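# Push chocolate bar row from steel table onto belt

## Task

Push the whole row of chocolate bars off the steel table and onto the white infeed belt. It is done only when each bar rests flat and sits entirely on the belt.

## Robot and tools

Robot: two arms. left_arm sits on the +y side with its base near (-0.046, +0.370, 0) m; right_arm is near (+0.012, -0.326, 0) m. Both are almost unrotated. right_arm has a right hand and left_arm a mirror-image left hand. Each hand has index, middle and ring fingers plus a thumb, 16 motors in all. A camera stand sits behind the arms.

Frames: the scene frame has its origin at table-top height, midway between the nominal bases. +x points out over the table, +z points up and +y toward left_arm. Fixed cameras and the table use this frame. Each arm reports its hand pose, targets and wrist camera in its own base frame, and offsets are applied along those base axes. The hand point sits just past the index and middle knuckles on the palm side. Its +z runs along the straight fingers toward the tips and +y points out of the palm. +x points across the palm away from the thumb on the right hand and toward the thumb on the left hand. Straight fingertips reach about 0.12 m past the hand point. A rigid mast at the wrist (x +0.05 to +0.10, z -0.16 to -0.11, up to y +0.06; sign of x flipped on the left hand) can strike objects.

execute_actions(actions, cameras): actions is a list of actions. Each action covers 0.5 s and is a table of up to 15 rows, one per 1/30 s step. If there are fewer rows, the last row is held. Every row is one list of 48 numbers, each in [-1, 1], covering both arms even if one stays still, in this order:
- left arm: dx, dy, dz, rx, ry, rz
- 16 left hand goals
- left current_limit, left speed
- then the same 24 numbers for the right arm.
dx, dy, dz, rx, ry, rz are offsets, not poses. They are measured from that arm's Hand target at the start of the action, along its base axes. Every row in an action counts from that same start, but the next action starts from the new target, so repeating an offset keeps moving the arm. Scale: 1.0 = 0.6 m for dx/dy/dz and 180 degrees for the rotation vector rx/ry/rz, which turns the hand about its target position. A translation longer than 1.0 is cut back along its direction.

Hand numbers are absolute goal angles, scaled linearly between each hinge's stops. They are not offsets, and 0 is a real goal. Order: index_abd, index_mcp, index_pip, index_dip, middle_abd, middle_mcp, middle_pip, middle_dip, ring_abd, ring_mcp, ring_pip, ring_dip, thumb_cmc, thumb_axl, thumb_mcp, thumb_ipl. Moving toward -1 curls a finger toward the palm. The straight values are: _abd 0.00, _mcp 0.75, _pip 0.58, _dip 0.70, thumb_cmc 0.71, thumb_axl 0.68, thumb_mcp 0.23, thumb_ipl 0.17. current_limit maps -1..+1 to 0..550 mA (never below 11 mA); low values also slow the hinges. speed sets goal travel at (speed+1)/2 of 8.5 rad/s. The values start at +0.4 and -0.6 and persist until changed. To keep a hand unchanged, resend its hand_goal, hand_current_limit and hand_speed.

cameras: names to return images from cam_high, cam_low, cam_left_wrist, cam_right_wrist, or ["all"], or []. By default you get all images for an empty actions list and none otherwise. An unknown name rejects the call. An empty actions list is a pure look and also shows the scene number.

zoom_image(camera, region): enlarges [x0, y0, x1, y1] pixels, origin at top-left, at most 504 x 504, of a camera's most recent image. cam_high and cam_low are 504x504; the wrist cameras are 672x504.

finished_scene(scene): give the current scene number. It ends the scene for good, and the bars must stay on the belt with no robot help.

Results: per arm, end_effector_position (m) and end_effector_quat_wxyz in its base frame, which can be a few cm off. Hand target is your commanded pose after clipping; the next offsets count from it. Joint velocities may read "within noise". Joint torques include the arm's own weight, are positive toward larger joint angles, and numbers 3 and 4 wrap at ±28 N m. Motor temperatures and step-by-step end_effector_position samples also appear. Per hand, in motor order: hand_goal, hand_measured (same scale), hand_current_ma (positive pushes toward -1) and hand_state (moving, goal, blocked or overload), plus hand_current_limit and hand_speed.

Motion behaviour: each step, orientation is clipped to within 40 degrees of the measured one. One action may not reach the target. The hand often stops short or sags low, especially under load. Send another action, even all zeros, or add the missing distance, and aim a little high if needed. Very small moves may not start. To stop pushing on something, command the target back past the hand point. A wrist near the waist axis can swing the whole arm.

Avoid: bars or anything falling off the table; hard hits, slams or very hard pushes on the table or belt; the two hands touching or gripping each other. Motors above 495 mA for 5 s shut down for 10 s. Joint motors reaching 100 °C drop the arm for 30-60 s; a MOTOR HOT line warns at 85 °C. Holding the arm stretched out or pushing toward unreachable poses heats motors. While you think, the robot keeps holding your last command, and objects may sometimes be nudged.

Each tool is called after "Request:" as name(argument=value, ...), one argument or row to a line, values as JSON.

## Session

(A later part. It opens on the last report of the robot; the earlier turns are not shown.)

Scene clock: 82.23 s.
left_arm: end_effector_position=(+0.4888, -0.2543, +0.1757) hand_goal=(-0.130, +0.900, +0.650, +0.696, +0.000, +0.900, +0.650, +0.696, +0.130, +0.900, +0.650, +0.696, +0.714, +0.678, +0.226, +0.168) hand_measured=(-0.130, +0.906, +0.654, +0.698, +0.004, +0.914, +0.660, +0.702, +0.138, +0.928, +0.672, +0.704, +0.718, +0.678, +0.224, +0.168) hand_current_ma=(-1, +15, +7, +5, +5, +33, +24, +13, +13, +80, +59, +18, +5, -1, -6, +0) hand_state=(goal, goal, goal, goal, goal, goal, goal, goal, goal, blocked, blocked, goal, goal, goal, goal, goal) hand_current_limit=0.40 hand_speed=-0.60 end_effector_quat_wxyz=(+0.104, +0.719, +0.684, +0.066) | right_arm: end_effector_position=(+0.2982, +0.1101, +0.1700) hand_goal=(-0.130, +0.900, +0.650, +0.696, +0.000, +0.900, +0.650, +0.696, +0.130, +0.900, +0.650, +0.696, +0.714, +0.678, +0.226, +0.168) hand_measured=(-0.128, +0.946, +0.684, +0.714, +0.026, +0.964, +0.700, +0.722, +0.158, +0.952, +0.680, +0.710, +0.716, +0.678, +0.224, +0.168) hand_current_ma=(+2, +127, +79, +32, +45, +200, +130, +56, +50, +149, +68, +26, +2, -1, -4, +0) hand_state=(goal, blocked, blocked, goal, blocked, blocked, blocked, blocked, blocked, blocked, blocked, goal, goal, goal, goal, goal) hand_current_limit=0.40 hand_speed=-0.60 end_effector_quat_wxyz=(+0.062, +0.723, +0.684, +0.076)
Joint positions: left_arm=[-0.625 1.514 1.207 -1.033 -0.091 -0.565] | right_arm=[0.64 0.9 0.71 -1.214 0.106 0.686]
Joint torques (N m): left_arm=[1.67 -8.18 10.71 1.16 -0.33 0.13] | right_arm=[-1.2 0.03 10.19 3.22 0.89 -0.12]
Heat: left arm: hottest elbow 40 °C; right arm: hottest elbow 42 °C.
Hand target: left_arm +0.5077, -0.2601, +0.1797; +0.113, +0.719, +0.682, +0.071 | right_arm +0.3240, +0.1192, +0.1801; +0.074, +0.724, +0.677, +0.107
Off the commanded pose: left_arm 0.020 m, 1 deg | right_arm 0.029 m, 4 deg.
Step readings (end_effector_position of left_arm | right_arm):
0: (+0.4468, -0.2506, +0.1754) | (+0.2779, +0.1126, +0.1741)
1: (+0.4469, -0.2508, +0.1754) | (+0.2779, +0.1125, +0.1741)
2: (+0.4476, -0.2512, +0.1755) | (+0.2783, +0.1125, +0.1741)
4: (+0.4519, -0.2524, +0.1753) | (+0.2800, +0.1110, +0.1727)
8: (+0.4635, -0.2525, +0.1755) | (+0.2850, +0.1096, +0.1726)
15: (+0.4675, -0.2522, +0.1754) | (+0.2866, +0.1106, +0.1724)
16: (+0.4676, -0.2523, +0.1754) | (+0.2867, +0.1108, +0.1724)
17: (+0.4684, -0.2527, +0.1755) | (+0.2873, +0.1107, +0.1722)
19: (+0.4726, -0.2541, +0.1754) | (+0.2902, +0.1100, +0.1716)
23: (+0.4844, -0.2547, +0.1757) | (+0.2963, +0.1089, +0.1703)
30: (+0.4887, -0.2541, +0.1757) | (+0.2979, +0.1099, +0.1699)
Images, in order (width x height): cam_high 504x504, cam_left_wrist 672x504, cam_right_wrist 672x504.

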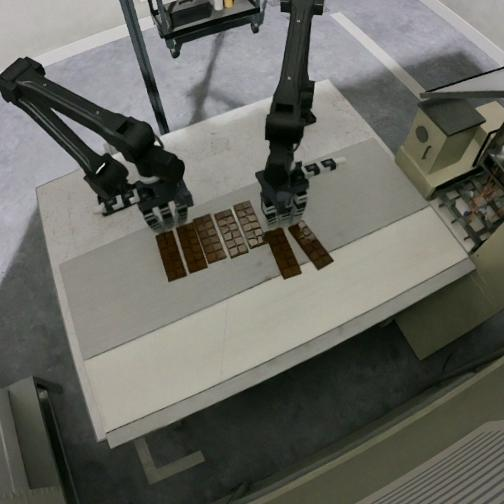

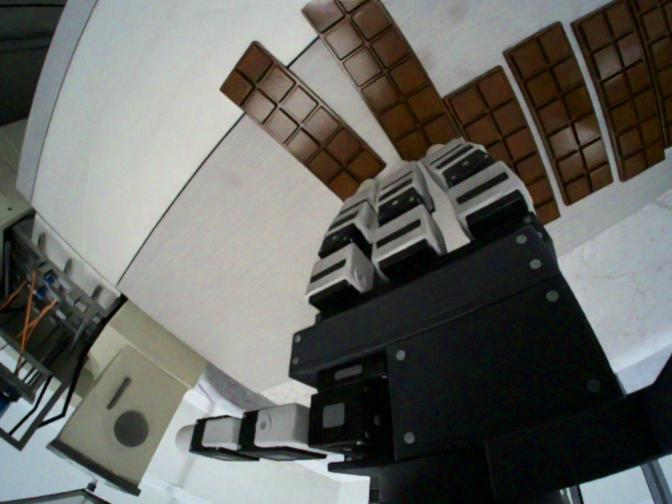

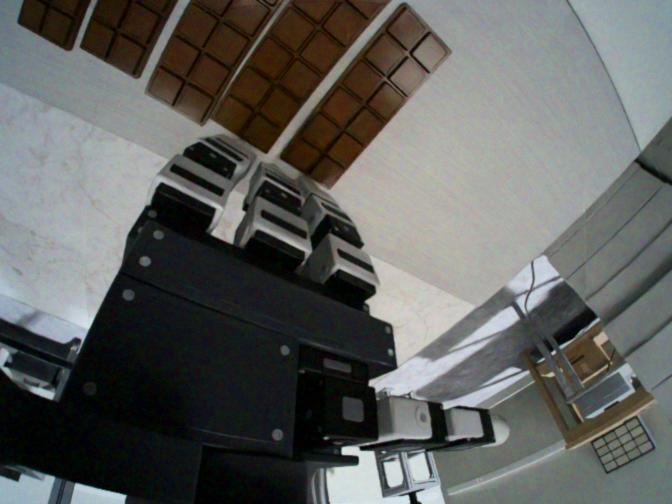

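Request:
execute_actions(
  actions=[
    [[0.035,0.004,0,0,0,0,-0.13,0.90,0.65,0.696,0,0.90,0.65,0.696,0.13,0.90,0.65,0.696,0.714,0.678,0.226,0.168,0.4,-0.6,0.03,-0.001,0.015,0,0,0,-0.13,0.90,0.65,0.696,0,0.90,0.65,0.696,0.13,0.90,0.65,0.696,0.714,0.678,0.226,0.168,0.4,-0.6]],
    [[0.035,0.004,0,0,0,0,-0.13,0.90,0.65,0.696,0,0.90,0.65,0.696,0.13,0.90,0.65,0.696,0.714,0.678,0.226,0.168,0.4,-0.6,0.03,-0.002,0.005,0,0,0,-0.13,0.90,0.65,0.696,0,0.90,0.65,0.696,0.13,0.90,0.65,0.696,0.714,0.678,0.226,0.168,0.4,-0.6]],
  ],
  cameras=["cam_high","cam_left_wrist","cam_right_wrist"],
)

Scene clock: 84.73 s.
left_arm: end_effector_position=(+0.5321, -0.2518, +0.1766) hand_goal=(-0.130, +0.900, +0.650, +0.696, +0.000, +0.900, +0.650, +0.696, +0.130, +0.900, +0.650, +0.696, +0.714, +0.678, +0.226, +0.168) hand_measured=(-0.134, +0.910, +0.656, +0.698, +0.004, +0.902, +0.652, +0.698, +0.132, +0.928, +0.672, +0.704, +0.718, +0.678, +0.224, +0.168) hand_current_ma=(-5, +23, +13, +5, +5, +2, +4, +4, +4, +80, +59, +18, +5, -1, -6, +0) hand_state=(goal, goal, goal, goal, goal, goal, goal, goal, goal, blocked, blocked, goal, goal, goal, goal, goal) hand_current_limit=0.40 hand_speed=-0.60 end_effector_quat_wxyz=(+0.108, +0.718, +0.684, +0.067) | right_arm: end_effector_position=(+0.3320, +0.1089, +0.1708) hand_goal=(-0.130, +0.900, +0.650, +0.696, +0.000, +0.900, +0.650, +0.696, +0.130, +0.900, +0.650, +0.696, +0.714, +0.678, +0.226, +0.168) hand_measured=(-0.130, +0.940, +0.682, +0.714, +0.004, +0.964, +0.700, +0.722, +0.152, +0.954, +0.682, +0.712, +0.716, +0.678, +0.224, +0.168) hand_current_ma=(+0, +108, +73, +35, +5, +199, +131, +56, +35, +160, +72, +28, +2, -1, -4, +0) hand_state=(goal, blocked, blocked, goal, goal, blocked, blocked, blocked, blocked, blocked, blocked, goal, goal, goal, goal, goal) hand_current_limit=0.40 hand_speed=-0.60 end_effector_quat_wxyz=(+0.060, +0.724, +0.683, +0.071)
Joint positions: left_arm=[-0.568 1.595 1.301 -1.033 -0.077 -0.51] | right_arm=[0.556 0.993 0.767 -1.181 0.089 0.607]
Joint torques (N m): left_arm=[1.67 -9.29 10.92 0.76 -0.3 0.18] | right_arm=[-1.03 -2.26 11.75 2.51 0.73 -0.14]
Heat: left arm: hottest elbow 40 °C; right arm: hottest elbow 42 °C.
Hand target: left_arm +0.5497, -0.2553, +0.1797; +0.113, +0.719, +0.682, +0.071 | right_arm +0.3600, +0.1175, +0.1922; +0.074, +0.724, +0.677, +0.107
Off the commanded pose: left_arm 0.018 m, 1 deg | right_arm 0.036 m, 4 deg.
Step readings (end_effector_position of left_arm | right_arm):
0: (+0.4888, -0.2543, +0.1757) | (+0.2982, +0.1102, +0.1700)
1: (+0.4889, -0.2545, +0.1759) | (+0.2983, +0.1103, +0.1700)
2: (+0.4896, -0.2548, +0.1760) | (+0.2988, +0.1104, +0.1703)
4: (+0.4937, -0.2557, +0.1759) | (+0.3014, +0.1098, +0.1697)
8: (+0.5056, -0.2545, +0.1760) | (+0.3102, +0.1090, +0.1697)
15: (+0.5102, -0.2525, +0.1760) | (+0.3138, +0.1101, +0.1699)
16: (+0.5103, -0.2527, +0.1762) | (+0.3139, +0.1103, +0.1700)
17: (+0.5111, -0.2533, +0.1762) | (+0.3145, +0.1103, +0.1700)
19: (+0.5153, -0.2543, +0.1762) | (+0.3183, +0.1094, +0.1702)
23: (+0.5272, -0.2537, +0.1764) | (+0.3288, +0.1077, +0.1706)
30: (+0.5320, -0.2516, +0.1766) | (+0.3319, +0.1088, +0.1708)
Images, in order (width x height): cam_high 504x504, cam_left_wrist 672x504, cam_right_wrist 672x504.

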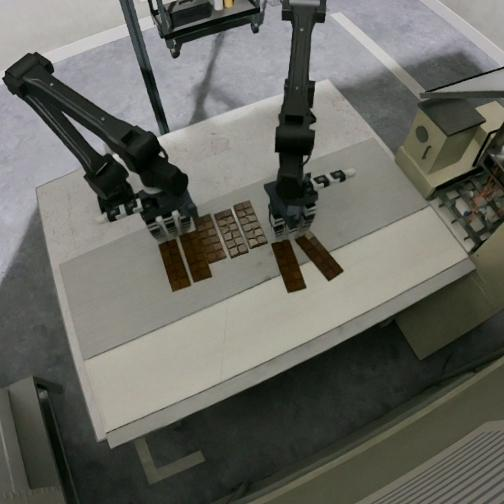

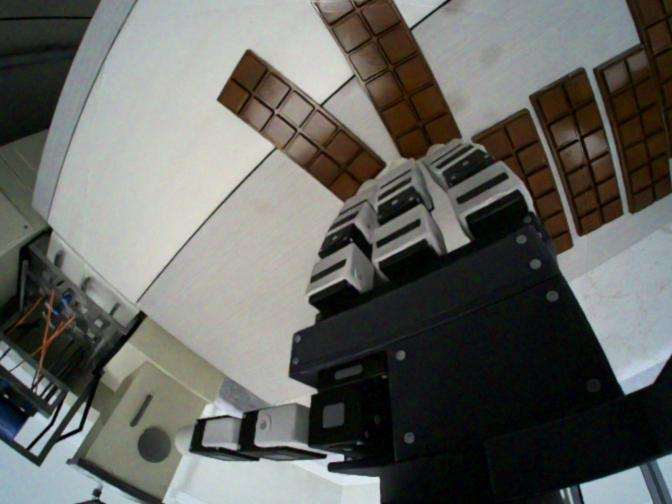

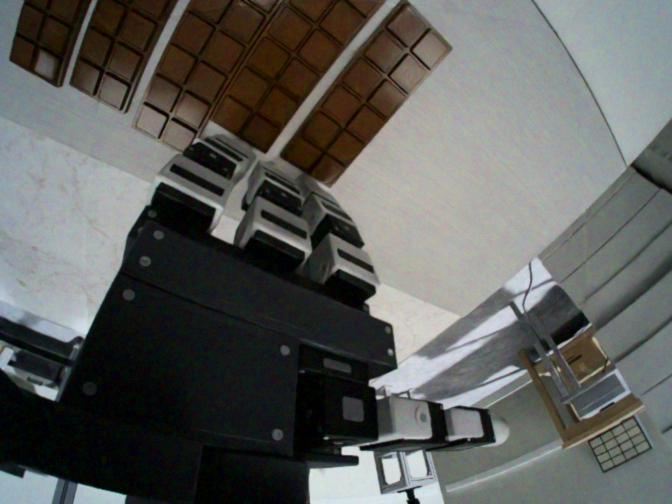

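Request:
execute_actions(
  actions=[
    [[0.037,0.004,0,0,0,0,-0.13,0.90,0.65,0.696,0,0.90,0.65,0.696,0.13,0.90,0.65,0.696,0.714,0.678,0.226,0.168,0.4,-0.6,0.035,0,0.005,0,0,0,-0.13,0.90,0.65,0.696,0,0.90,0.65,0.696,0.13,0.90,0.65,0.696,0.714,0.678,0.226,0.168,0.4,-0.6]],
    [[0.037,0.004,0,0,0,0,-0.13,0.90,0.65,0.696,0,0.90,0.65,0.696,0.13,0.90,0.65,0.696,0.714,0.678,0.226,0.168,0.4,-0.6,0.035,0,0.005,0,0,0,-0.13,0.90,0.65,0.696,0,0.90,0.65,0.696,0.13,0.90,0.65,0.696,0.714,0.678,0.226,0.168,0.4,-0.6]],
  ],
  cameras=["cam_high","cam_left_wrist","cam_right_wrist"],
)

Scene clock: 87.13 s.
left_arm: end_effector_position=(+0.5780, -0.2490, +0.1775) hand_goal=(-0.130, +0.900, +0.650, +0.696, +0.000, +0.900, +0.650, +0.696, +0.130, +0.900, +0.650, +0.696, +0.714, +0.678, +0.226, +0.168) hand_measured=(-0.136, +0.912, +0.658, +0.698, +0.004, +0.900, +0.652, +0.698, +0.132, +0.918, +0.668, +0.704, +0.718, +0.678, +0.224, +0.168) hand_current_ma=(-10, +31, +17, +5, +5, +1, +3, +4, +4, +49, +42, +18, +5, -1, -6, +0) hand_state=(goal, goal, goal, goal, goal, goal, goal, goal, goal, goal, goal, goal, goal, goal, goal, goal) hand_current_limit=0.40 hand_speed=-0.60 end_effector_quat_wxyz=(+0.111, +0.718, +0.684, +0.068) | right_arm: end_effector_position=(+0.3729, +0.1082, +0.1721) hand_goal=(-0.130, +0.900, +0.650, +0.696, +0.000, +0.900, +0.650, +0.696, +0.130, +0.900, +0.650, +0.696, +0.714, +0.678, +0.226, +0.168) hand_measured=(-0.130, +0.926, +0.672, +0.710, +0.004, +0.952, +0.694, +0.722, +0.150, +0.946, +0.680, +0.712, +0.716, +0.678, +0.224, +0.168) hand_current_ma=(+0, +58, +42, +23, +4, +153, +110, +55, +31, +130, +67, +28, +2, -1, -4, +0) hand_state=(goal, blocked, blocked, goal, goal, blocked, blocked, blocked, goal, blocked, blocked, goal, goal, goal, goal, goal) hand_current_limit=0.40 hand_speed=-0.60 end_effector_quat_wxyz=(+0.061, +0.725, +0.682, +0.068)
Joint positions: left_arm=[-0.516 1.685 1.414 -1.047 -0.065 -0.46] | right_arm=[0.482 1.102 0.842 -1.147 0.08 0.537]
Joint torques (N m): left_arm=[1.61 -10.7 11.07 0.46 -0.25 0.12] | right_arm=[-0.56 -4.13 12.4 2.21 0.4 -0.11]
Heat: left arm: hottest elbow 41 °C; right arm: hottest elbow 42 °C.
Hand target: left_arm +0.5940, -0.2506, +0.1798; +0.113, +0.719, +0.682, +0.071 | right_arm +0.4019, +0.1174, +0.1981; +0.074, +0.724, +0.677, +0.107
Off the commanded pose: left_arm 0.016 m, 0 deg | right_arm 0.040 m, 5 deg.
Step readings (end_effector_position of left_arm | right_arm):
0: (+0.5321, -0.2519, +0.1766) | (+0.3320, +0.1089, +0.1708)
1: (+0.5323, -0.2520, +0.1766) | (+0.3320, +0.1090, +0.1708)
2: (+0.5329, -0.2524, +0.1767) | (+0.3328, +0.1090, +0.1708)
4: (+0.5376, -0.2536, +0.1766) | (+0.3367, +0.1084, +0.1708)
8: (+0.5501, -0.2527, +0.1768) | (+0.3485, +0.1071, +0.1711)
15: (+0.5554, -0.2504, +0.1772) | (+0.3520, +0.1083, +0.1712)
16: (+0.5555, -0.2505, +0.1773) | (+0.3521, +0.1083, +0.1713)
17: (+0.5560, -0.2508, +0.1772) | (+0.3529, +0.1084, +0.1714)
19: (+0.5602, -0.2520, +0.1768) | (+0.3569, +0.1080, +0.1715)
23: (+0.5724, -0.2514, +0.1773) | (+0.3690, +0.1071, +0.1719)
30: (+0.5778, -0.2488, +0.1775) | (+0.3728, +0.1080, +0.1721)
Images, in order (width x height): cam_high 504x504, cam_left_wrist 672x504, cam_right_wrist 672x504.

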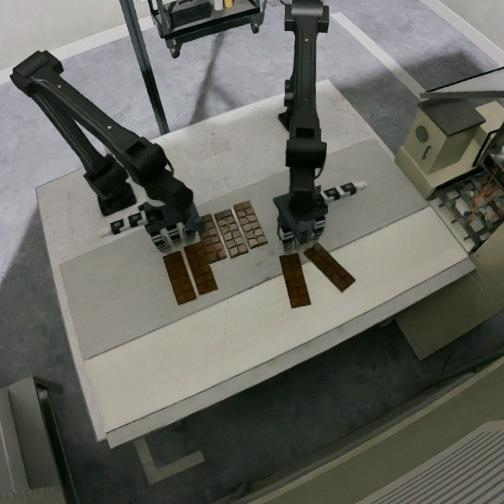

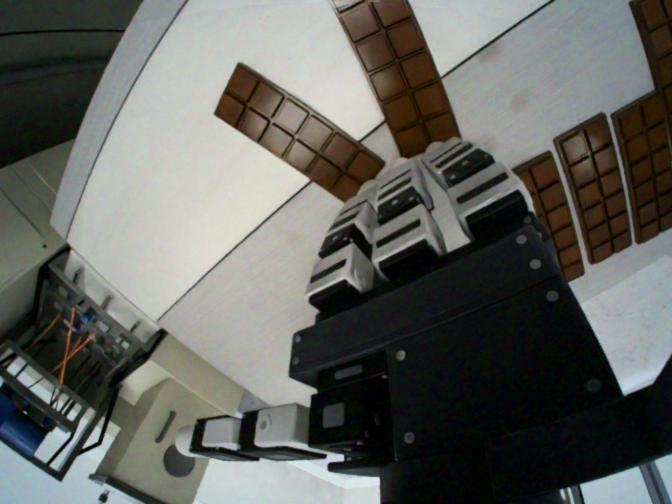

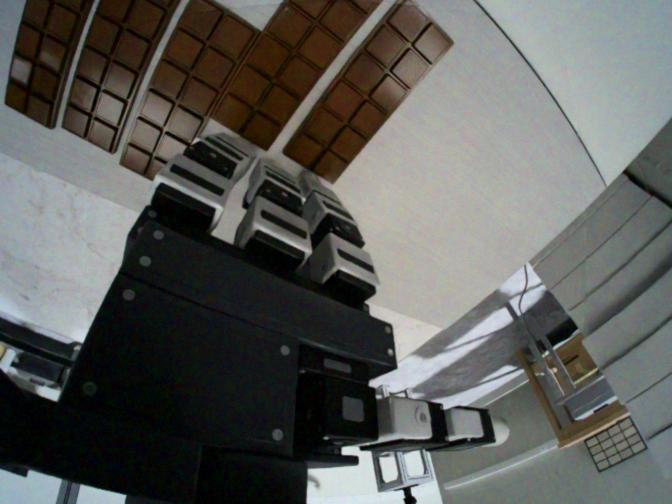

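Request:
zoom_image(
  camera="cam_high",
  region=[140, 190, 380, 350],
)

Scaled by 2.100 from the camera's 504x504 image, which has a finer 720x720 frame.

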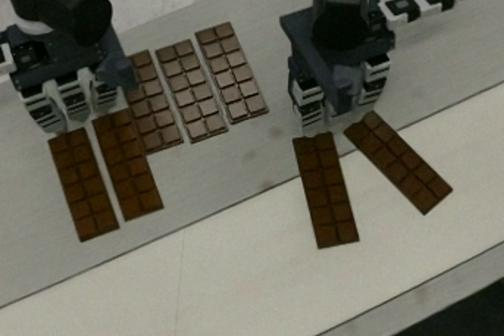

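Request:
execute_actions(
  actions=[
    [[0.037,0.002,0,0,0,0,-0.13,0.90,0.65,0.696,0,0.90,0.65,0.696,0.13,0.90,0.65,0.696,0.714,0.678,0.226,0.168,0.4,-0.6,0.035,0,0.003,0,0,0,-0.13,0.90,0.65,0.696,0,0.90,0.65,0.696,0.13,0.90,0.65,0.696,0.714,0.678,0.226,0.168,0.4,-0.6]],
    [[0.037,0.002,0,0,0,0,-0.13,0.90,0.65,0.696,0,0.90,0.65,0.696,0.13,0.90,0.65,0.696,0.714,0.678,0.226,0.168,0.4,-0.6,0.035,0,0.003,0,0,0,-0.13,0.90,0.65,0.696,0,0.90,0.65,0.696,0.13,0.90,0.65,0.696,0.714,0.678,0.226,0.168,0.4,-0.6]],
  ],
  cameras=["cam_high","cam_left_wrist","cam_right_wrist"],
)

Request:
zoom_image(
  camera="cam_high",
  region=[140, 190, 380, 350],
)

Scene clock: 90.13 s.
left_arm: end_effector_position=(+0.6231, -0.2474, +0.1777) hand_goal=(-0.130, +0.900, +0.650, +0.696, +0.000, +0.900, +0.650, +0.696, +0.130, +0.900, +0.650, +0.696, +0.714, +0.678, +0.226, +0.168) hand_measured=(-0.136, +0.910, +0.658, +0.698, +0.004, +0.900, +0.652, +0.698, +0.130, +0.916, +0.664, +0.704, +0.718, +0.678, +0.224, +0.168) hand_current_ma=(-10, +22, +18, +5, +5, +1, +3, +4, +1, +39, +35, +18, +5, -1, -6, +0) hand_state=(goal, goal, goal, goal, goal, goal, goal, goal, goal, goal, goal, goal, goal, goal, goal, goal) hand_current_limit=0.40 hand_speed=-0.60 end_effector_quat_wxyz=(+0.112, +0.717, +0.685, +0.068) | right_arm: end_effector_position=(+0.4168, +0.1095, +0.1750) hand_goal=(-0.130, +0.900, +0.650, +0.696, +0.000, +0.900, +0.650, +0.696, +0.130, +0.900, +0.650, +0.696, +0.714, +0.678, +0.226, +0.168) hand_measured=(-0.130, +0.906, +0.658, +0.702, +0.004, +0.934, +0.680, +0.714, +0.144, +0.922, +0.666, +0.706, +0.716, +0.678, +0.224, +0.168) hand_current_ma=(+0, +10, +10, +8, +4, +86, +64, +33, +18, +49, +26, +15, +2, -1, -4, +0) hand_state=(goal, goal, goal, goal, goal, blocked, blocked, goal, goal, blocked, goal, goal, goal, goal, goal, goal) hand_current_limit=0.40 hand_speed=-0.60 end_effector_quat_wxyz=(+0.062, +0.726, +0.681, +0.071)
Joint positions: left_arm=[-0.474 1.783 1.546 -1.078 -0.054 -0.42] | right_arm=[0.425 1.211 0.93 -1.116 0.071 0.484]
Joint torques (N m): left_arm=[1.55 -12.34 11.18 0.55 -0.25 0.13] | right_arm=[-0.5 -6.12 12.57 1.84 0.2 -0.13]
Heat: left arm: hottest elbow 41 °C; right arm: hottest elbow 42 °C.
Hand target: left_arm +0.6385, -0.2482, +0.1797; +0.113, +0.719, +0.682, +0.071 | right_arm +0.4440, +0.1176, +0.2019; +0.074, +0.724, +0.677, +0.107
Off the commanded pose: left_arm 0.016 m, 1 deg | right_arm 0.039 m, 4 deg.
Step readings (end_effector_position of left_arm | right_arm):
0: (+0.5780, -0.2491, +0.1775) | (+0.3729, +0.1083, +0.1721)
1: (+0.5782, -0.2492, +0.1776) | (+0.3732, +0.1085, +0.1723)
2: (+0.5787, -0.2495, +0.1776) | (+0.3739, +0.1085, +0.1725)
4: (+0.5828, -0.2504, +0.1774) | (+0.3780, +0.1082, +0.1724)
8: (+0.5947, -0.2507, +0.1775) | (+0.3898, +0.1076, +0.1728)
15: (+0.6001, -0.2486, +0.1777) | (+0.3944, +0.1086, +0.1735)
16: (+0.6002, -0.2487, +0.1778) | (+0.3946, +0.1088, +0.1735)
17: (+0.6009, -0.2490, +0.1781) | (+0.3952, +0.1089, +0.1735)
19: (+0.6050, -0.2500, +0.1774) | (+0.3994, +0.1087, +0.1735)
23: (+0.6170, -0.2501, +0.1777) | (+0.4119, +0.1085, +0.1743)
30: (+0.6231, -0.2473, +0.1779) | (+0.4168, +0.1094, +0.1750)
Images, in order (width x height): cam_high 504x504, cam_left_wrist 672x504, cam_right_wrist 672x504.

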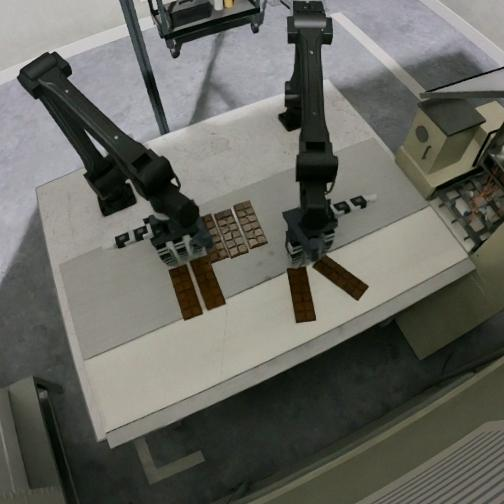

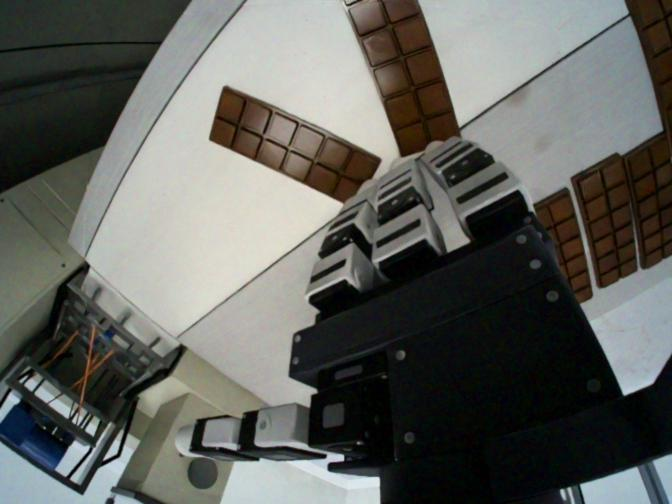

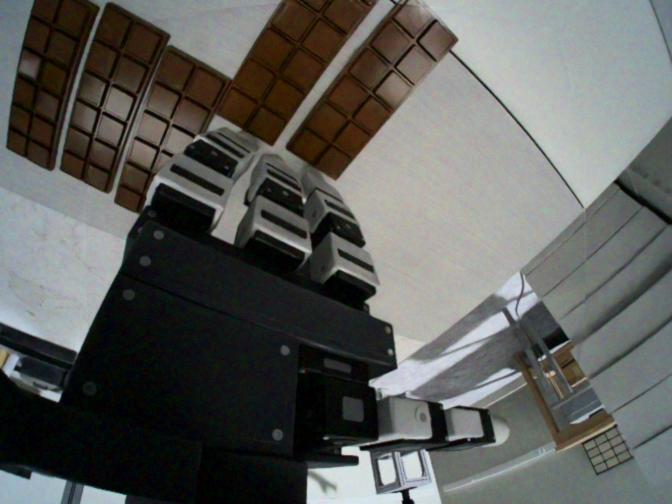

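Scaled by 2.100 from the camera's 504x504 image, which has a finer 720x720 frame.

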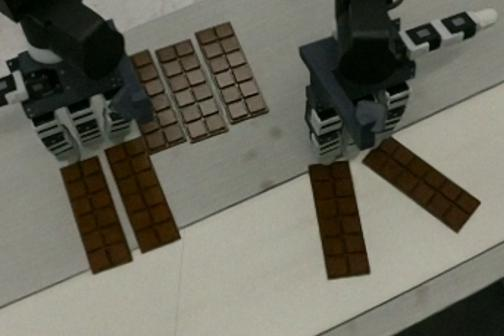

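Request:
execute_actions(
  actions=[
    [[0.03,0.001,0,0,0,0,-0.13,0.90,0.65,0.696,0,0.90,0.65,0.696,0.13,0.90,0.65,0.696,0.714,0.678,0.226,0.168,0.4,-0.6,0.035,0,0,0,0,0,-0.13,0.90,0.65,0.696,0,0.90,0.65,0.696,0.13,0.90,0.65,0.696,0.714,0.678,0.226,0.168,0.4,-0.6]],
    [[0.022,0.001,0,0,0,0,-0.13,0.90,0.65,0.696,0,0.90,0.65,0.696,0.13,0.90,0.65,0.696,0.714,0.678,0.226,0.168,0.4,-0.6,0.035,0,0,0,0,0,-0.13,0.90,0.65,0.696,0,0.90,0.65,0.696,0.13,0.90,0.65,0.696,0.714,0.678,0.226,0.168,0.4,-0.6]],
  ],
  cameras=["cam_high","cam_left_wrist","cam_right_wrist"],
)

Request:
zoom_image(
  camera="cam_high",
  region=[140, 190, 380, 350],
)

Scene clock: 92.50 s.
left_arm: end_effector_position=(+0.6536, -0.2479, +0.1775) hand_goal=(-0.130, +0.900, +0.650, +0.696, +0.000, +0.900, +0.650, +0.696, +0.130, +0.900, +0.650, +0.696, +0.714, +0.678, +0.226, +0.168) hand_measured=(-0.134, +0.910, +0.658, +0.698, +0.004, +0.900, +0.652, +0.698, +0.132, +0.914, +0.662, +0.704, +0.718, +0.678, +0.224, +0.168) hand_current_ma=(-6, +21, +18, +5, +5, +1, +3, +4, +1, +32, +29, +16, +5, -1, -6, +0) hand_state=(goal, goal, goal, goal, goal, goal, goal, goal, goal, goal, goal, goal, goal, goal, goal, goal) hand_current_limit=0.40 hand_speed=-0.60 end_effector_quat_wxyz=(+0.110, +0.718, +0.684, +0.067) | right_arm: end_effector_position=(+0.4590, +0.1113, +0.1764) hand_goal=(-0.130, +0.900, +0.650, +0.696, +0.000, +0.900, +0.650, +0.696, +0.130, +0.900, +0.650, +0.696, +0.714, +0.678, +0.226, +0.168) hand_measured=(-0.130, +0.906, +0.658, +0.702, +0.004, +0.930, +0.676, +0.712, +0.134, +0.914, +0.660, +0.702, +0.716, +0.678, +0.224, +0.168) hand_current_ma=(+0, +10, +10, +8, +4, +74, +53, +28, +4, +26, +16, +9, +2, -1, -4, +0) hand_state=(goal, goal, goal, goal, goal, blocked, blocked, goal, goal, goal, goal, goal, goal, goal, goal, goal) hand_current_limit=0.40 hand_speed=-0.60 end_effector_quat_wxyz=(+0.060, +0.727, +0.680, +0.074)
Joint positions: left_arm=[-0.451 1.855 1.649 -1.11 -0.048 -0.396] | right_arm=[0.381 1.315 1.023 -1.098 0.059 0.442]
Joint torques (N m): left_arm=[1.73 -13.1 11.41 0.51 -0.22 0.15] | right_arm=[-0.73 -7.82 12.44 1.74 0.2 -0.15]
Heat: left arm: hottest elbow 41 °C; right arm: hottest elbow 43 °C.
Hand target: left_arm +0.6697, -0.2468, +0.1796; +0.113, +0.719, +0.683, +0.071 | right_arm +0.4860, +0.1174, +0.2018; +0.074, +0.724, +0.677, +0.107
Off the commanded pose: left_arm 0.016 m, 1 deg | right_arm 0.037 m, 4 deg.
Step readings (end_effector_position of left_arm | right_arm):
0: (+0.6230, -0.2474, +0.1777) | (+0.4169, +0.1096, +0.1750)
1: (+0.6232, -0.2475, +0.1778) | (+0.4169, +0.1095, +0.1749)
2: (+0.6236, -0.2479, +0.1780) | (+0.4177, +0.1096, +0.1749)
4: (+0.6271, -0.2489, +0.1775) | (+0.4215, +0.1098, +0.1749)
8: (+0.6366, -0.2498, +0.1776) | (+0.4335, +0.1095, +0.1754)
15: (+0.6406, -0.2478, +0.1778) | (+0.4374, +0.1101, +0.1754)
16: (+0.6406, -0.2479, +0.1778) | (+0.4375, +0.1102, +0.1756)
17: (+0.6410, -0.2482, +0.1776) | (+0.4383, +0.1104, +0.1756)
19: (+0.6436, -0.2489, +0.1775) | (+0.4422, +0.1105, +0.1754)
23: (+0.6507, -0.2494, +0.1779) | (+0.4543, +0.1104, +0.1759)
30: (+0.6536, -0.2479, +0.1778) | (+0.4589, +0.1112, +0.1764)
Images, in order (width x height): cam_high 504x504, cam_left_wrist 672x504, cam_right_wrist 672x504.

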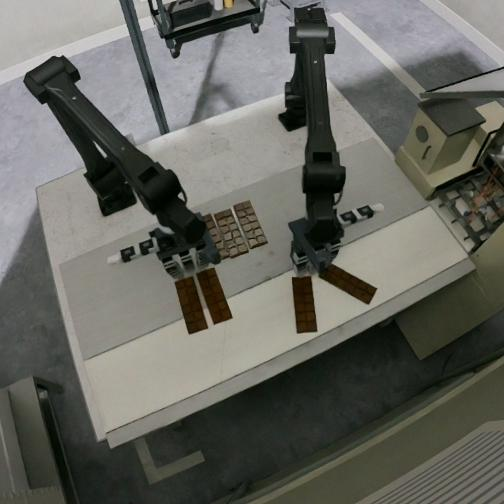

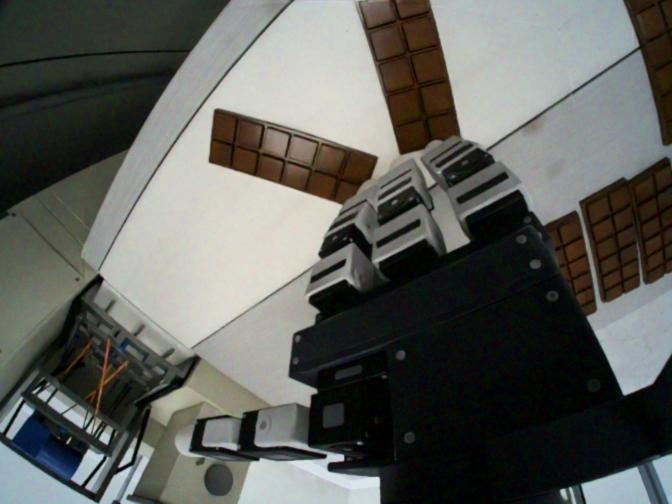

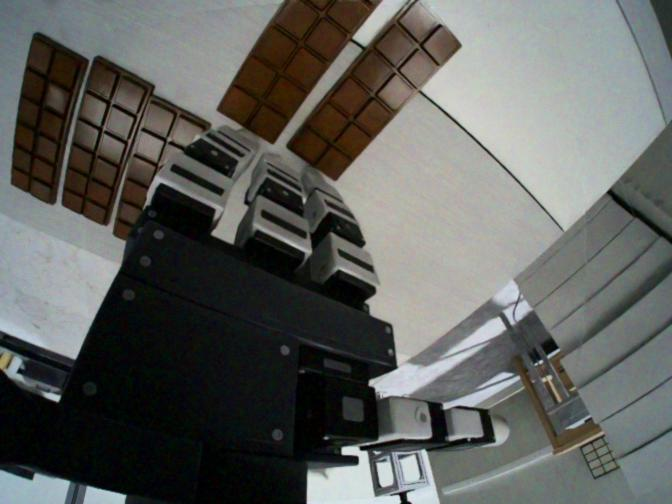

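Scaled by 2.100 from the camera's 504x504 image, which has a finer 720x720 frame.

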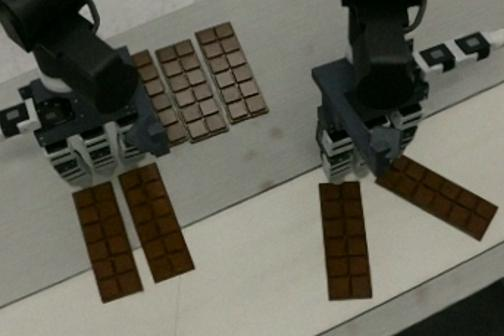

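Request:
execute_actions(
  actions=[
    [[-0.1,0,0.01,0,0,0,-0.13,0.90,0.65,0.696,0,0.90,0.65,0.696,0.13,0.90,0.65,0.696,0.714,0.678,0.226,0.168,0.4,-0.6,0.035,0,0,0,0,0,-0.13,0.90,0.65,0.696,0,0.90,0.65,0.696,0.13,0.90,0.65,0.696,0.714,0.678,0.226,0.168,0.4,-0.6]],
    [[-0.05,0,0.1,0,0,0,-0.13,0.90,0.65,0.696,0,0.90,0.65,0.696,0.13,0.90,0.65,0.696,0.714,0.678,0.226,0.168,0.4,-0.6,0.035,0,0,0,0,0,-0.13,0.90,0.65,0.696,0,0.90,0.65,0.696,0.13,0.90,0.65,0.696,0.714,0.678,0.226,0.168,0.4,-0.6]],
  ],
  cameras=["cam_high","cam_left_wrist","cam_right_wrist"],
)

Request:
zoom_image(
  camera="cam_high",
  region=[140, 190, 380, 350],
)

Scene clock: 95.77 s.
left_arm: end_effector_position=(+0.5762, -0.2410, +0.2347) hand_goal=(-0.130, +0.900, +0.650, +0.696, +0.000, +0.900, +0.650, +0.696, +0.130, +0.900, +0.650, +0.696, +0.714, +0.678, +0.226, +0.168) hand_measured=(-0.132, +0.896, +0.650, +0.696, -0.004, +0.896, +0.646, +0.694, +0.130, +0.900, +0.652, +0.698, +0.718, +0.678, +0.224, +0.168) hand_current_ma=(-3, -5, -1, +1, -4, -7, -6, -4, +1, +0, +3, +5, +5, -1, -7, +0) hand_state=(goal, goal, goal, goal, goal, goal, goal, goal, goal, goal, goal, goal, goal, goal, goal, goal) hand_current_limit=0.40 hand_speed=-0.60 end_effector_quat_wxyz=(+0.105, +0.722, +0.680, +0.069) | right_arm: end_effector_position=(+0.5007, +0.1133, +0.1777) hand_goal=(-0.130, +0.900, +0.650, +0.696, +0.000, +0.900, +0.650, +0.696, +0.130, +0.900, +0.650, +0.696, +0.714, +0.678, +0.226, +0.168) hand_measured=(-0.130, +0.908, +0.658, +0.702, +0.004, +0.926, +0.672, +0.710, +0.132, +0.912, +0.658, +0.702, +0.716, +0.678, +0.224, +0.168) hand_current_ma=(+0, +10, +10, +8, +4, +61, +44, +24, +2, +20, +12, +8, +2, -1, -4, +0) hand_state=(goal, goal, goal, goal, goal, blocked, blocked, goal, goal, goal, goal, goal, goal, goal, goal, goal) hand_current_limit=0.40 hand_speed=-0.60 end_effector_quat_wxyz=(+0.059, +0.727, +0.680, +0.076)
Joint positions: left_arm=[-0.504 1.645 1.519 -1.2 -0.066 -0.435] | right_arm=[0.346 1.416 1.124 -1.093 0.049 0.408]
Joint torques (N m): left_arm=[0.21 -12.51 10.24 0.38 -0.26 -0.18] | right_arm=[-0.62 -9.23 12.37 1.73 0.24 -0.15]
Heat: left arm: hottest elbow 41 °C; right arm: hottest elbow 43 °C.
Hand target: left_arm +0.5797, -0.2470, +0.2459; +0.113, +0.719, +0.682, +0.071 | right_arm +0.5280, +0.1175, +0.2016; +0.074, +0.724, +0.677, +0.107
Off the commanded pose: left_arm 0.013 m, 1 deg | right_arm 0.037 m, 4 deg.
Step readings (end_effector_position of left_arm | right_arm):
0: (+0.6537, -0.2480, +0.1777) | (+0.4590, +0.1114, +0.1764)
1: (+0.6537, -0.2480, +0.1777) | (+0.4591, +0.1115, +0.1764)
2: (+0.6531, -0.2477, +0.1771) | (+0.4598, +0.1116, +0.1765)
4: (+0.6469, -0.2457, +0.1756) | (+0.4642, +0.1120, +0.1765)
8: (+0.6234, -0.2405, +0.1733) | (+0.4756, +0.1120, +0.1766)
15: (+0.6118, -0.2428, +0.1781) | (+0.4796, +0.1123, +0.1769)
16: (+0.6113, -0.2434, +0.1777) | (+0.4798, +0.1124, +0.1771)
17: (+0.6098, -0.2440, +0.1779) | (+0.4805, +0.1126, +0.1773)
19: (+0.6029, -0.2441, +0.1804) | (+0.4850, +0.1130, +0.1773)
23: (+0.5883, -0.2415, +0.2033) | (+0.4968, +0.1130, +0.1776)
30: (+0.5772, -0.2410, +0.2352) | (+0.5007, +0.1132, +0.1777)
Images, in order (width x height): cam_high 504x504, cam_left_wrist 672x504, cam_right_wrist 672x504.

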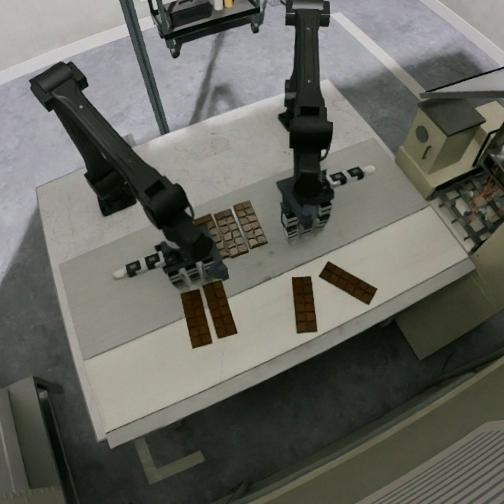

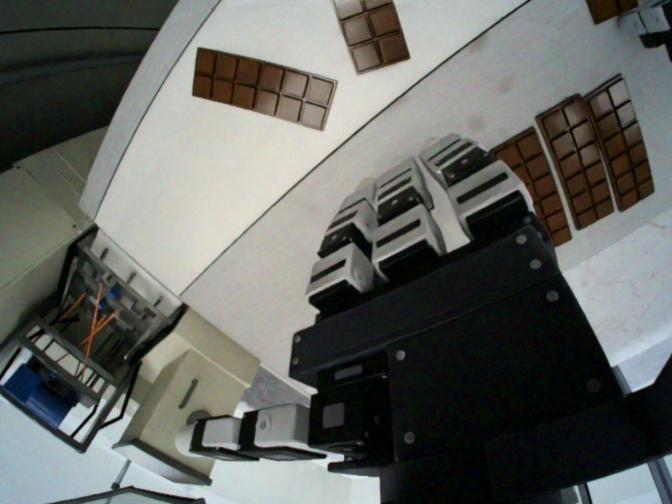

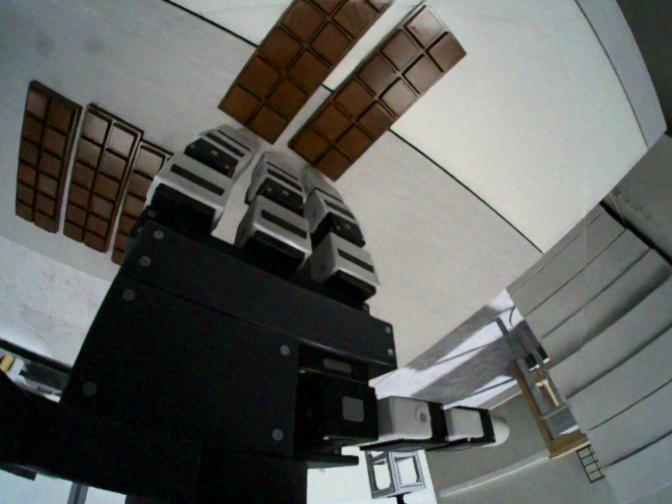

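Scaled by 2.100 from the camera's 504x504 image, which has a finer 720x720 frame.

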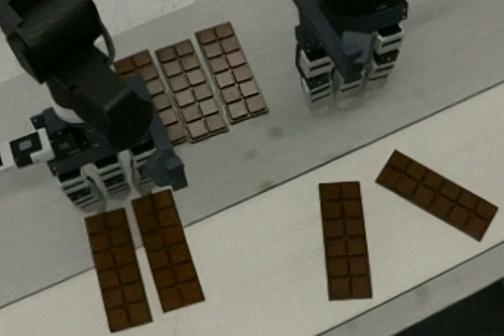

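Request:
execute_actions(
  actions=[
    [[-0.1,-0.045,0,0,0,0,-0.13,0.90,0.65,0.696,0,0.90,0.65,0.696,0.13,0.90,0.65,0.696,0.714,0.678,0.226,0.168,0.4,-0.6,0.035,0,0,0,0,0,-0.13,0.90,0.65,0.696,0,0.90,0.65,0.696,0.13,0.90,0.65,0.696,0.714,0.678,0.226,0.168,0.4,-0.6]],
    [[-0.1,-0.045,0,0,0,0,-0.13,0.90,0.65,0.696,0,0.90,0.65,0.696,0.13,0.90,0.65,0.696,0.714,0.678,0.226,0.168,0.4,-0.6,0.035,0,0,0,0,0,-0.13,0.90,0.65,0.696,0,0.90,0.65,0.696,0.13,0.90,0.65,0.696,0.714,0.678,0.226,0.168,0.4,-0.6]],
  ],
  cameras=["cam_high","cam_left_wrist","cam_right_wrist"],
)

Request:
zoom_image(
  camera="cam_high",
  region=[140, 190, 380, 350],
)

Scene clock: 98.40 s.
left_arm: end_effector_position=(+0.4606, -0.3073, +0.2398) hand_goal=(-0.130, +0.900, +0.650, +0.696, +0.000, +0.900, +0.650, +0.696, +0.130, +0.900, +0.650, +0.696, +0.714, +0.678, +0.226, +0.168) hand_measured=(-0.132, +0.898, +0.650, +0.696, -0.002, +0.898, +0.646, +0.694, +0.130, +0.898, +0.652, +0.698, +0.716, +0.678, +0.224, +0.168) hand_current_ma=(-2, -4, -1, +1, -3, -4, -5, -4, +1, -1, +3, +5, +4, -1, -7, +0) hand_state=(goal, goal, goal, goal, goal, goal, goal, goal, goal, goal, goal, goal, goal, goal, goal, goal) hand_current_limit=0.40 hand_speed=-0.60 end_effector_quat_wxyz=(+0.109, +0.727, +0.675, +0.070) | right_arm: end_effector_position=(+0.5445, +0.1151, +0.1800) hand_goal=(-0.130, +0.900, +0.650, +0.696, +0.000, +0.900, +0.650, +0.696, +0.130, +0.900, +0.650, +0.696, +0.714, +0.678, +0.226, +0.168) hand_measured=(-0.130, +0.910, +0.658, +0.702, +0.004, +0.924, +0.668, +0.708, +0.132, +0.908, +0.656, +0.702, +0.716, +0.678, +0.224, +0.168) hand_current_ma=(+0, +14, +10, +8, +3, +55, +35, +18, +2, +11, +9, +6, +2, -1, -4, +0) hand_state=(goal, goal, goal, goal, goal, blocked, goal, goal, goal, goal, goal, goal, goal, goal, goal, goal) hand_current_limit=0.40 hand_speed=-0.60 end_effector_quat_wxyz=(+0.060, +0.726, +0.680, +0.081)
Joint positions: left_arm=[-0.753 1.5 1.358 -1.2 -0.124 -0.665] | right_arm=[0.317 1.516 1.236 -1.093 0.041 0.379]
Joint torques (N m): left_arm=[1.38 -11.58 7.83 0.44 -0.31 -0.18] | right_arm=[-0.56 -10.64 12.4 1.51 0.21 -0.15]
Heat: left arm: hottest elbow 41 °C; right arm: hottest elbow 44 °C.
Hand target: left_arm +0.4596, -0.3010, +0.2457; +0.113, +0.719, +0.682, +0.071 | right_arm +0.5700, +0.1174, +0.2017; +0.074, +0.724, +0.677, +0.107
Off the commanded pose: left_arm 0.009 m, 1 deg | right_arm 0.034 m, 3 deg.
Step readings (end_effector_position of left_arm | right_arm):
0: (+0.5762, -0.2409, +0.2347) | (+0.5008, +0.1133, +0.1777)
1: (+0.5760, -0.2411, +0.2348) | (+0.5010, +0.1134, +0.1781)
2: (+0.5743, -0.2433, +0.2344) | (+0.5019, +0.1135, +0.1780)
4: (+0.5665, -0.2440, +0.2323) | (+0.5065, +0.1142, +0.1782)
8: (+0.5378, -0.2624, +0.2287) | (+0.5186, +0.1140, +0.1785)
15: (+0.5196, -0.2828, +0.2384) | (+0.5224, +0.1142, +0.1790)
16: (+0.5195, -0.2818, +0.2389) | (+0.5226, +0.1141, +0.1790)
17: (+0.5174, -0.2811, +0.2384) | (+0.5236, +0.1144, +0.1791)
19: (+0.5076, -0.2772, +0.2349) | (+0.5283, +0.1149, +0.1795)
23: (+0.4790, -0.2906, +0.2316) | (+0.5408, +0.1150, +0.1798)
30: (+0.4604, -0.3092, +0.2394) | (+0.5443, +0.1150, +0.1800)
Images, in order (width x height): cam_high 504x504, cam_left_wrist 672x504, cam_right_wrist 672x504.

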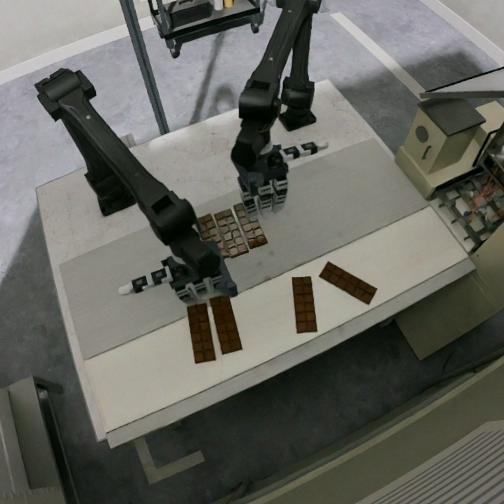

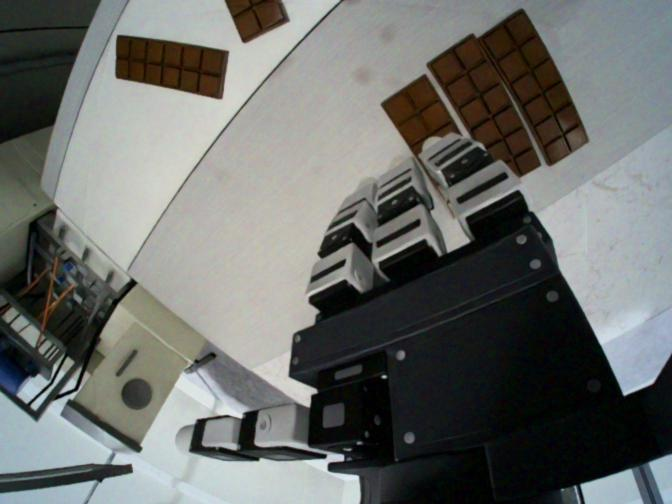

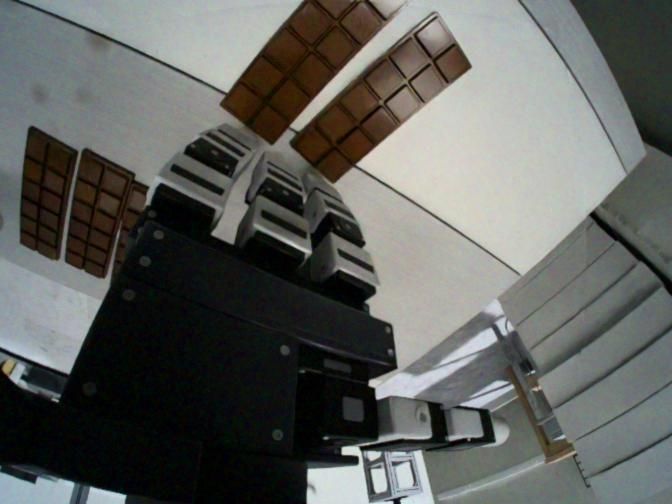

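Scaled by 2.100 from the camera's 504x504 image, which has a finer 720x720 frame.

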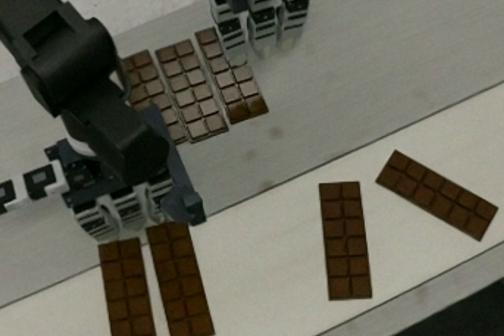

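Request:
execute_actions(
  actions=[
    [[-0.104,-0.051,0,0,0,0,-0.13,0.90,0.65,0.696,0,0.90,0.65,0.696,0.13,0.90,0.65,0.696,0.714,0.678,0.226,0.168,0.4,-0.6,0.035,0,0,0,0,0,-0.13,0.90,0.65,0.696,0,0.90,0.65,0.696,0.13,0.90,0.65,0.696,0.714,0.678,0.226,0.168,0.4,-0.6]],
    [[-0.104,-0.051,-0.03,0,0,0,-0.13,0.90,0.65,0.696,0,0.90,0.65,0.696,0.13,0.90,0.65,0.696,0.714,0.678,0.226,0.168,0.4,-0.6,0.03,0,0,0,0,0,-0.13,0.90,0.65,0.696,0,0.90,0.65,0.696,0.13,0.90,0.65,0.696,0.714,0.678,0.226,0.168,0.4,-0.6]],
  ],
  cameras=["cam_high","cam_left_wrist","cam_right_wrist"],
)

Request:
zoom_image(
  camera="cam_high",
  region=[140, 220, 380, 380],
)

Request:
zoom_image(
  camera="cam_right_wrist",
  region=[150, 0, 570, 315],
)

Scene clock: 100.87 s.
left_arm: end_effector_position=(+0.3318, -0.3651, +0.2196) hand_goal=(-0.130, +0.900, +0.650, +0.696, +0.000, +0.900, +0.650, +0.696, +0.130, +0.900, +0.650, +0.696, +0.714, +0.678, +0.226, +0.168) hand_measured=(-0.132, +0.898, +0.650, +0.696, -0.002, +0.898, +0.648, +0.694, +0.130, +0.898, +0.652, +0.698, +0.716, +0.678, +0.224, +0.168) hand_current_ma=(-2, -2, -1, +1, -3, -3, -5, -4, +1, -1, +3, +5, +4, -1, -7, +0) hand_state=(goal, goal, goal, goal, goal, goal, goal, goal, goal, goal, goal, goal, goal, goal, goal, goal) hand_current_limit=0.40 hand_speed=-0.60 end_effector_quat_wxyz=(+0.101, +0.728, +0.674, +0.073) | right_arm: end_effector_position=(+0.5881, +0.1174, +0.1826) hand_goal=(-0.130, +0.900, +0.650, +0.696, +0.000, +0.900, +0.650, +0.696, +0.130, +0.900, +0.650, +0.696, +0.714, +0.678, +0.226, +0.168) hand_measured=(-0.130, +0.910, +0.658, +0.702, +0.004, +0.914, +0.662, +0.704, +0.132, +0.906, +0.656, +0.700, +0.716, +0.678, +0.224, +0.168) hand_current_ma=(+0, +19, +12, +8, +3, +28, +21, +12, +2, +10, +7, +6, +2, -1, -4, +0) hand_state=(goal, goal, goal, goal, goal, goal, goal, goal, goal, goal, goal, goal, goal, goal, goal, goal) hand_current_limit=0.40 hand_speed=-0.60 end_effector_quat_wxyz=(+0.063, +0.726, +0.679, +0.089)
Joint positions: left_arm=[-1.066 1.439 1.244 -1.212 -0.19 -0.973] | right_arm=[0.293 1.612 1.35 -1.093 0.035 0.357]
Joint torques (N m): left_arm=[1.26 -10.46 7.98 0.76 -0.39 -0.17] | right_arm=[-0.56 -12.4 12.41 0.96 0.21 -0.16]
Heat: left arm: hottest elbow 41 °C; right arm: hottest elbow 44 °C.
Hand target: left_arm +0.3349, -0.3622, +0.2278; +0.113, +0.719, +0.682, +0.071 | right_arm +0.6091, +0.1175, +0.2018; +0.074, +0.724, +0.677, +0.107
Off the commanded pose: left_arm 0.009 m, 2 deg | right_arm 0.028 m, 2 deg.
Step readings (end_effector_position of left_arm | right_arm):
0: (+0.4606, -0.3072, +0.2398) | (+0.5445, +0.1151, +0.1800)
1: (+0.4605, -0.3068, +0.2395) | (+0.5446, +0.1152, +0.1800)
2: (+0.4590, -0.3063, +0.2394) | (+0.5456, +0.1154, +0.1804)
4: (+0.4499, -0.3063, +0.2370) | (+0.5508, +0.1162, +0.1805)
8: (+0.4177, -0.3244, +0.2339) | (+0.5632, +0.1165, +0.1811)
15: (+0.3975, -0.3408, +0.2389) | (+0.5667, +0.1163, +0.1813)
16: (+0.3976, -0.3401, +0.2389) | (+0.5668, +0.1164, +0.1815)
17: (+0.3959, -0.3396, +0.2383) | (+0.5677, +0.1165, +0.1816)
19: (+0.3874, -0.3379, +0.2341) | (+0.5725, +0.1172, +0.1817)
23: (+0.3535, -0.3540, +0.2217) | (+0.5847, +0.1176, +0.1823)
30: (+0.3316, -0.3672, +0.2194) | (+0.5881, +0.1173, +0.1826)
Images, in order (width x height): cam_high 504x504, cam_left_wrist 672x504, cam_right_wrist 672x504.

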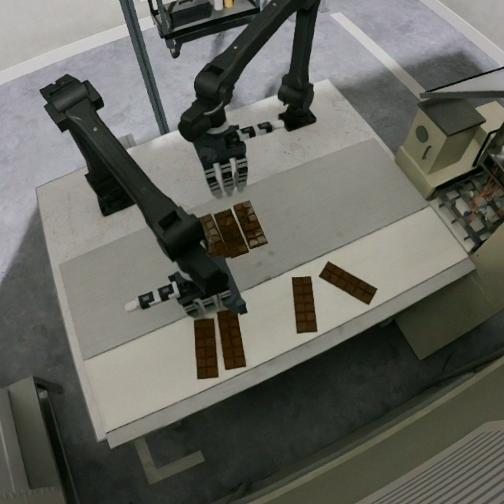

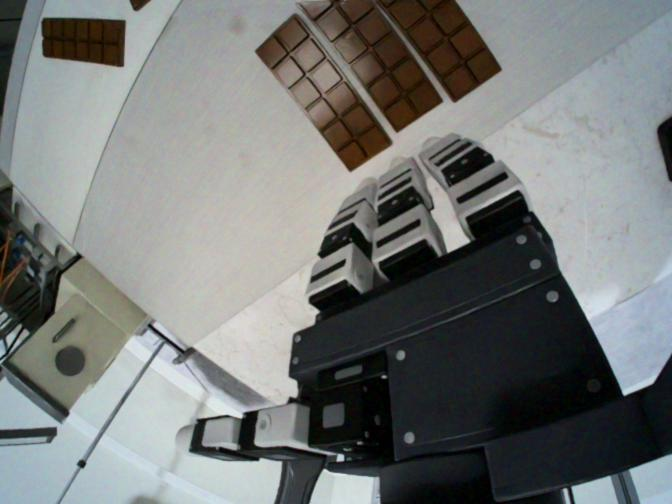

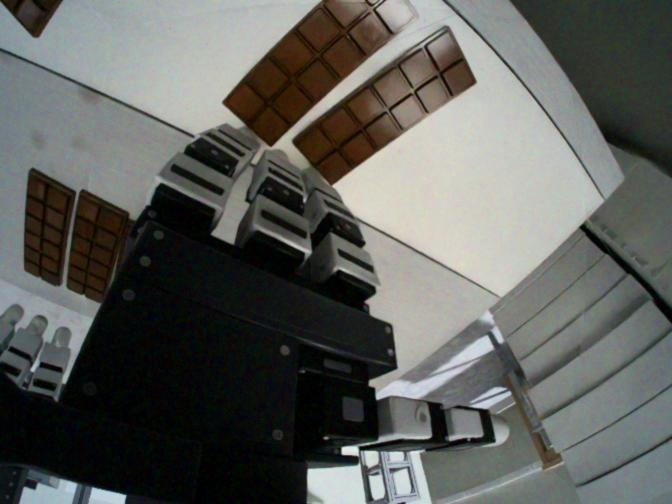

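Scaled by 2.100 from the camera's 504x504 image, which has a finer 720x720 frame.

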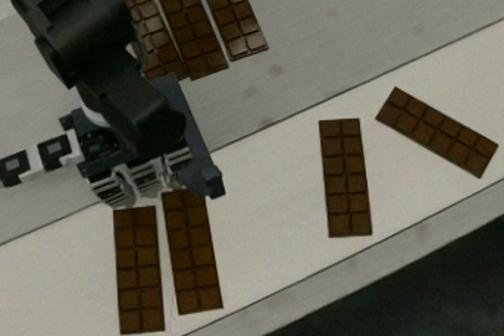

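Scaled by 1.200 from the camera's 672x504 image, which has a finer 960x720 frame.

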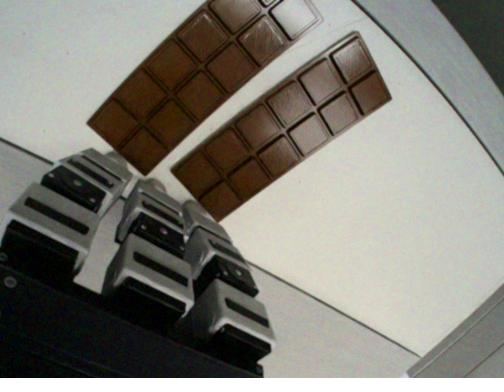

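Request:
zoom_image(
  camera="cam_high",
  region=[170, 290, 290, 400],
)

Scaled by 4.200 from the camera's 504x504 image, which has a finer 720x720 frame.

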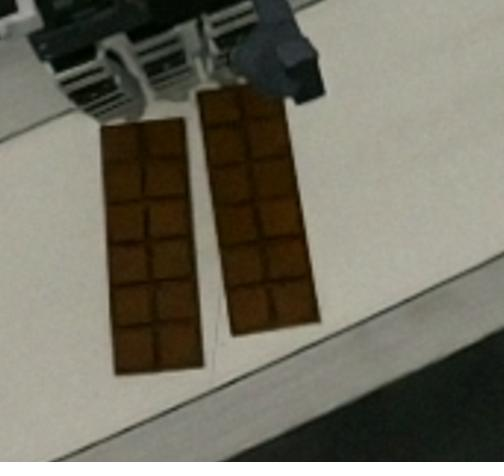

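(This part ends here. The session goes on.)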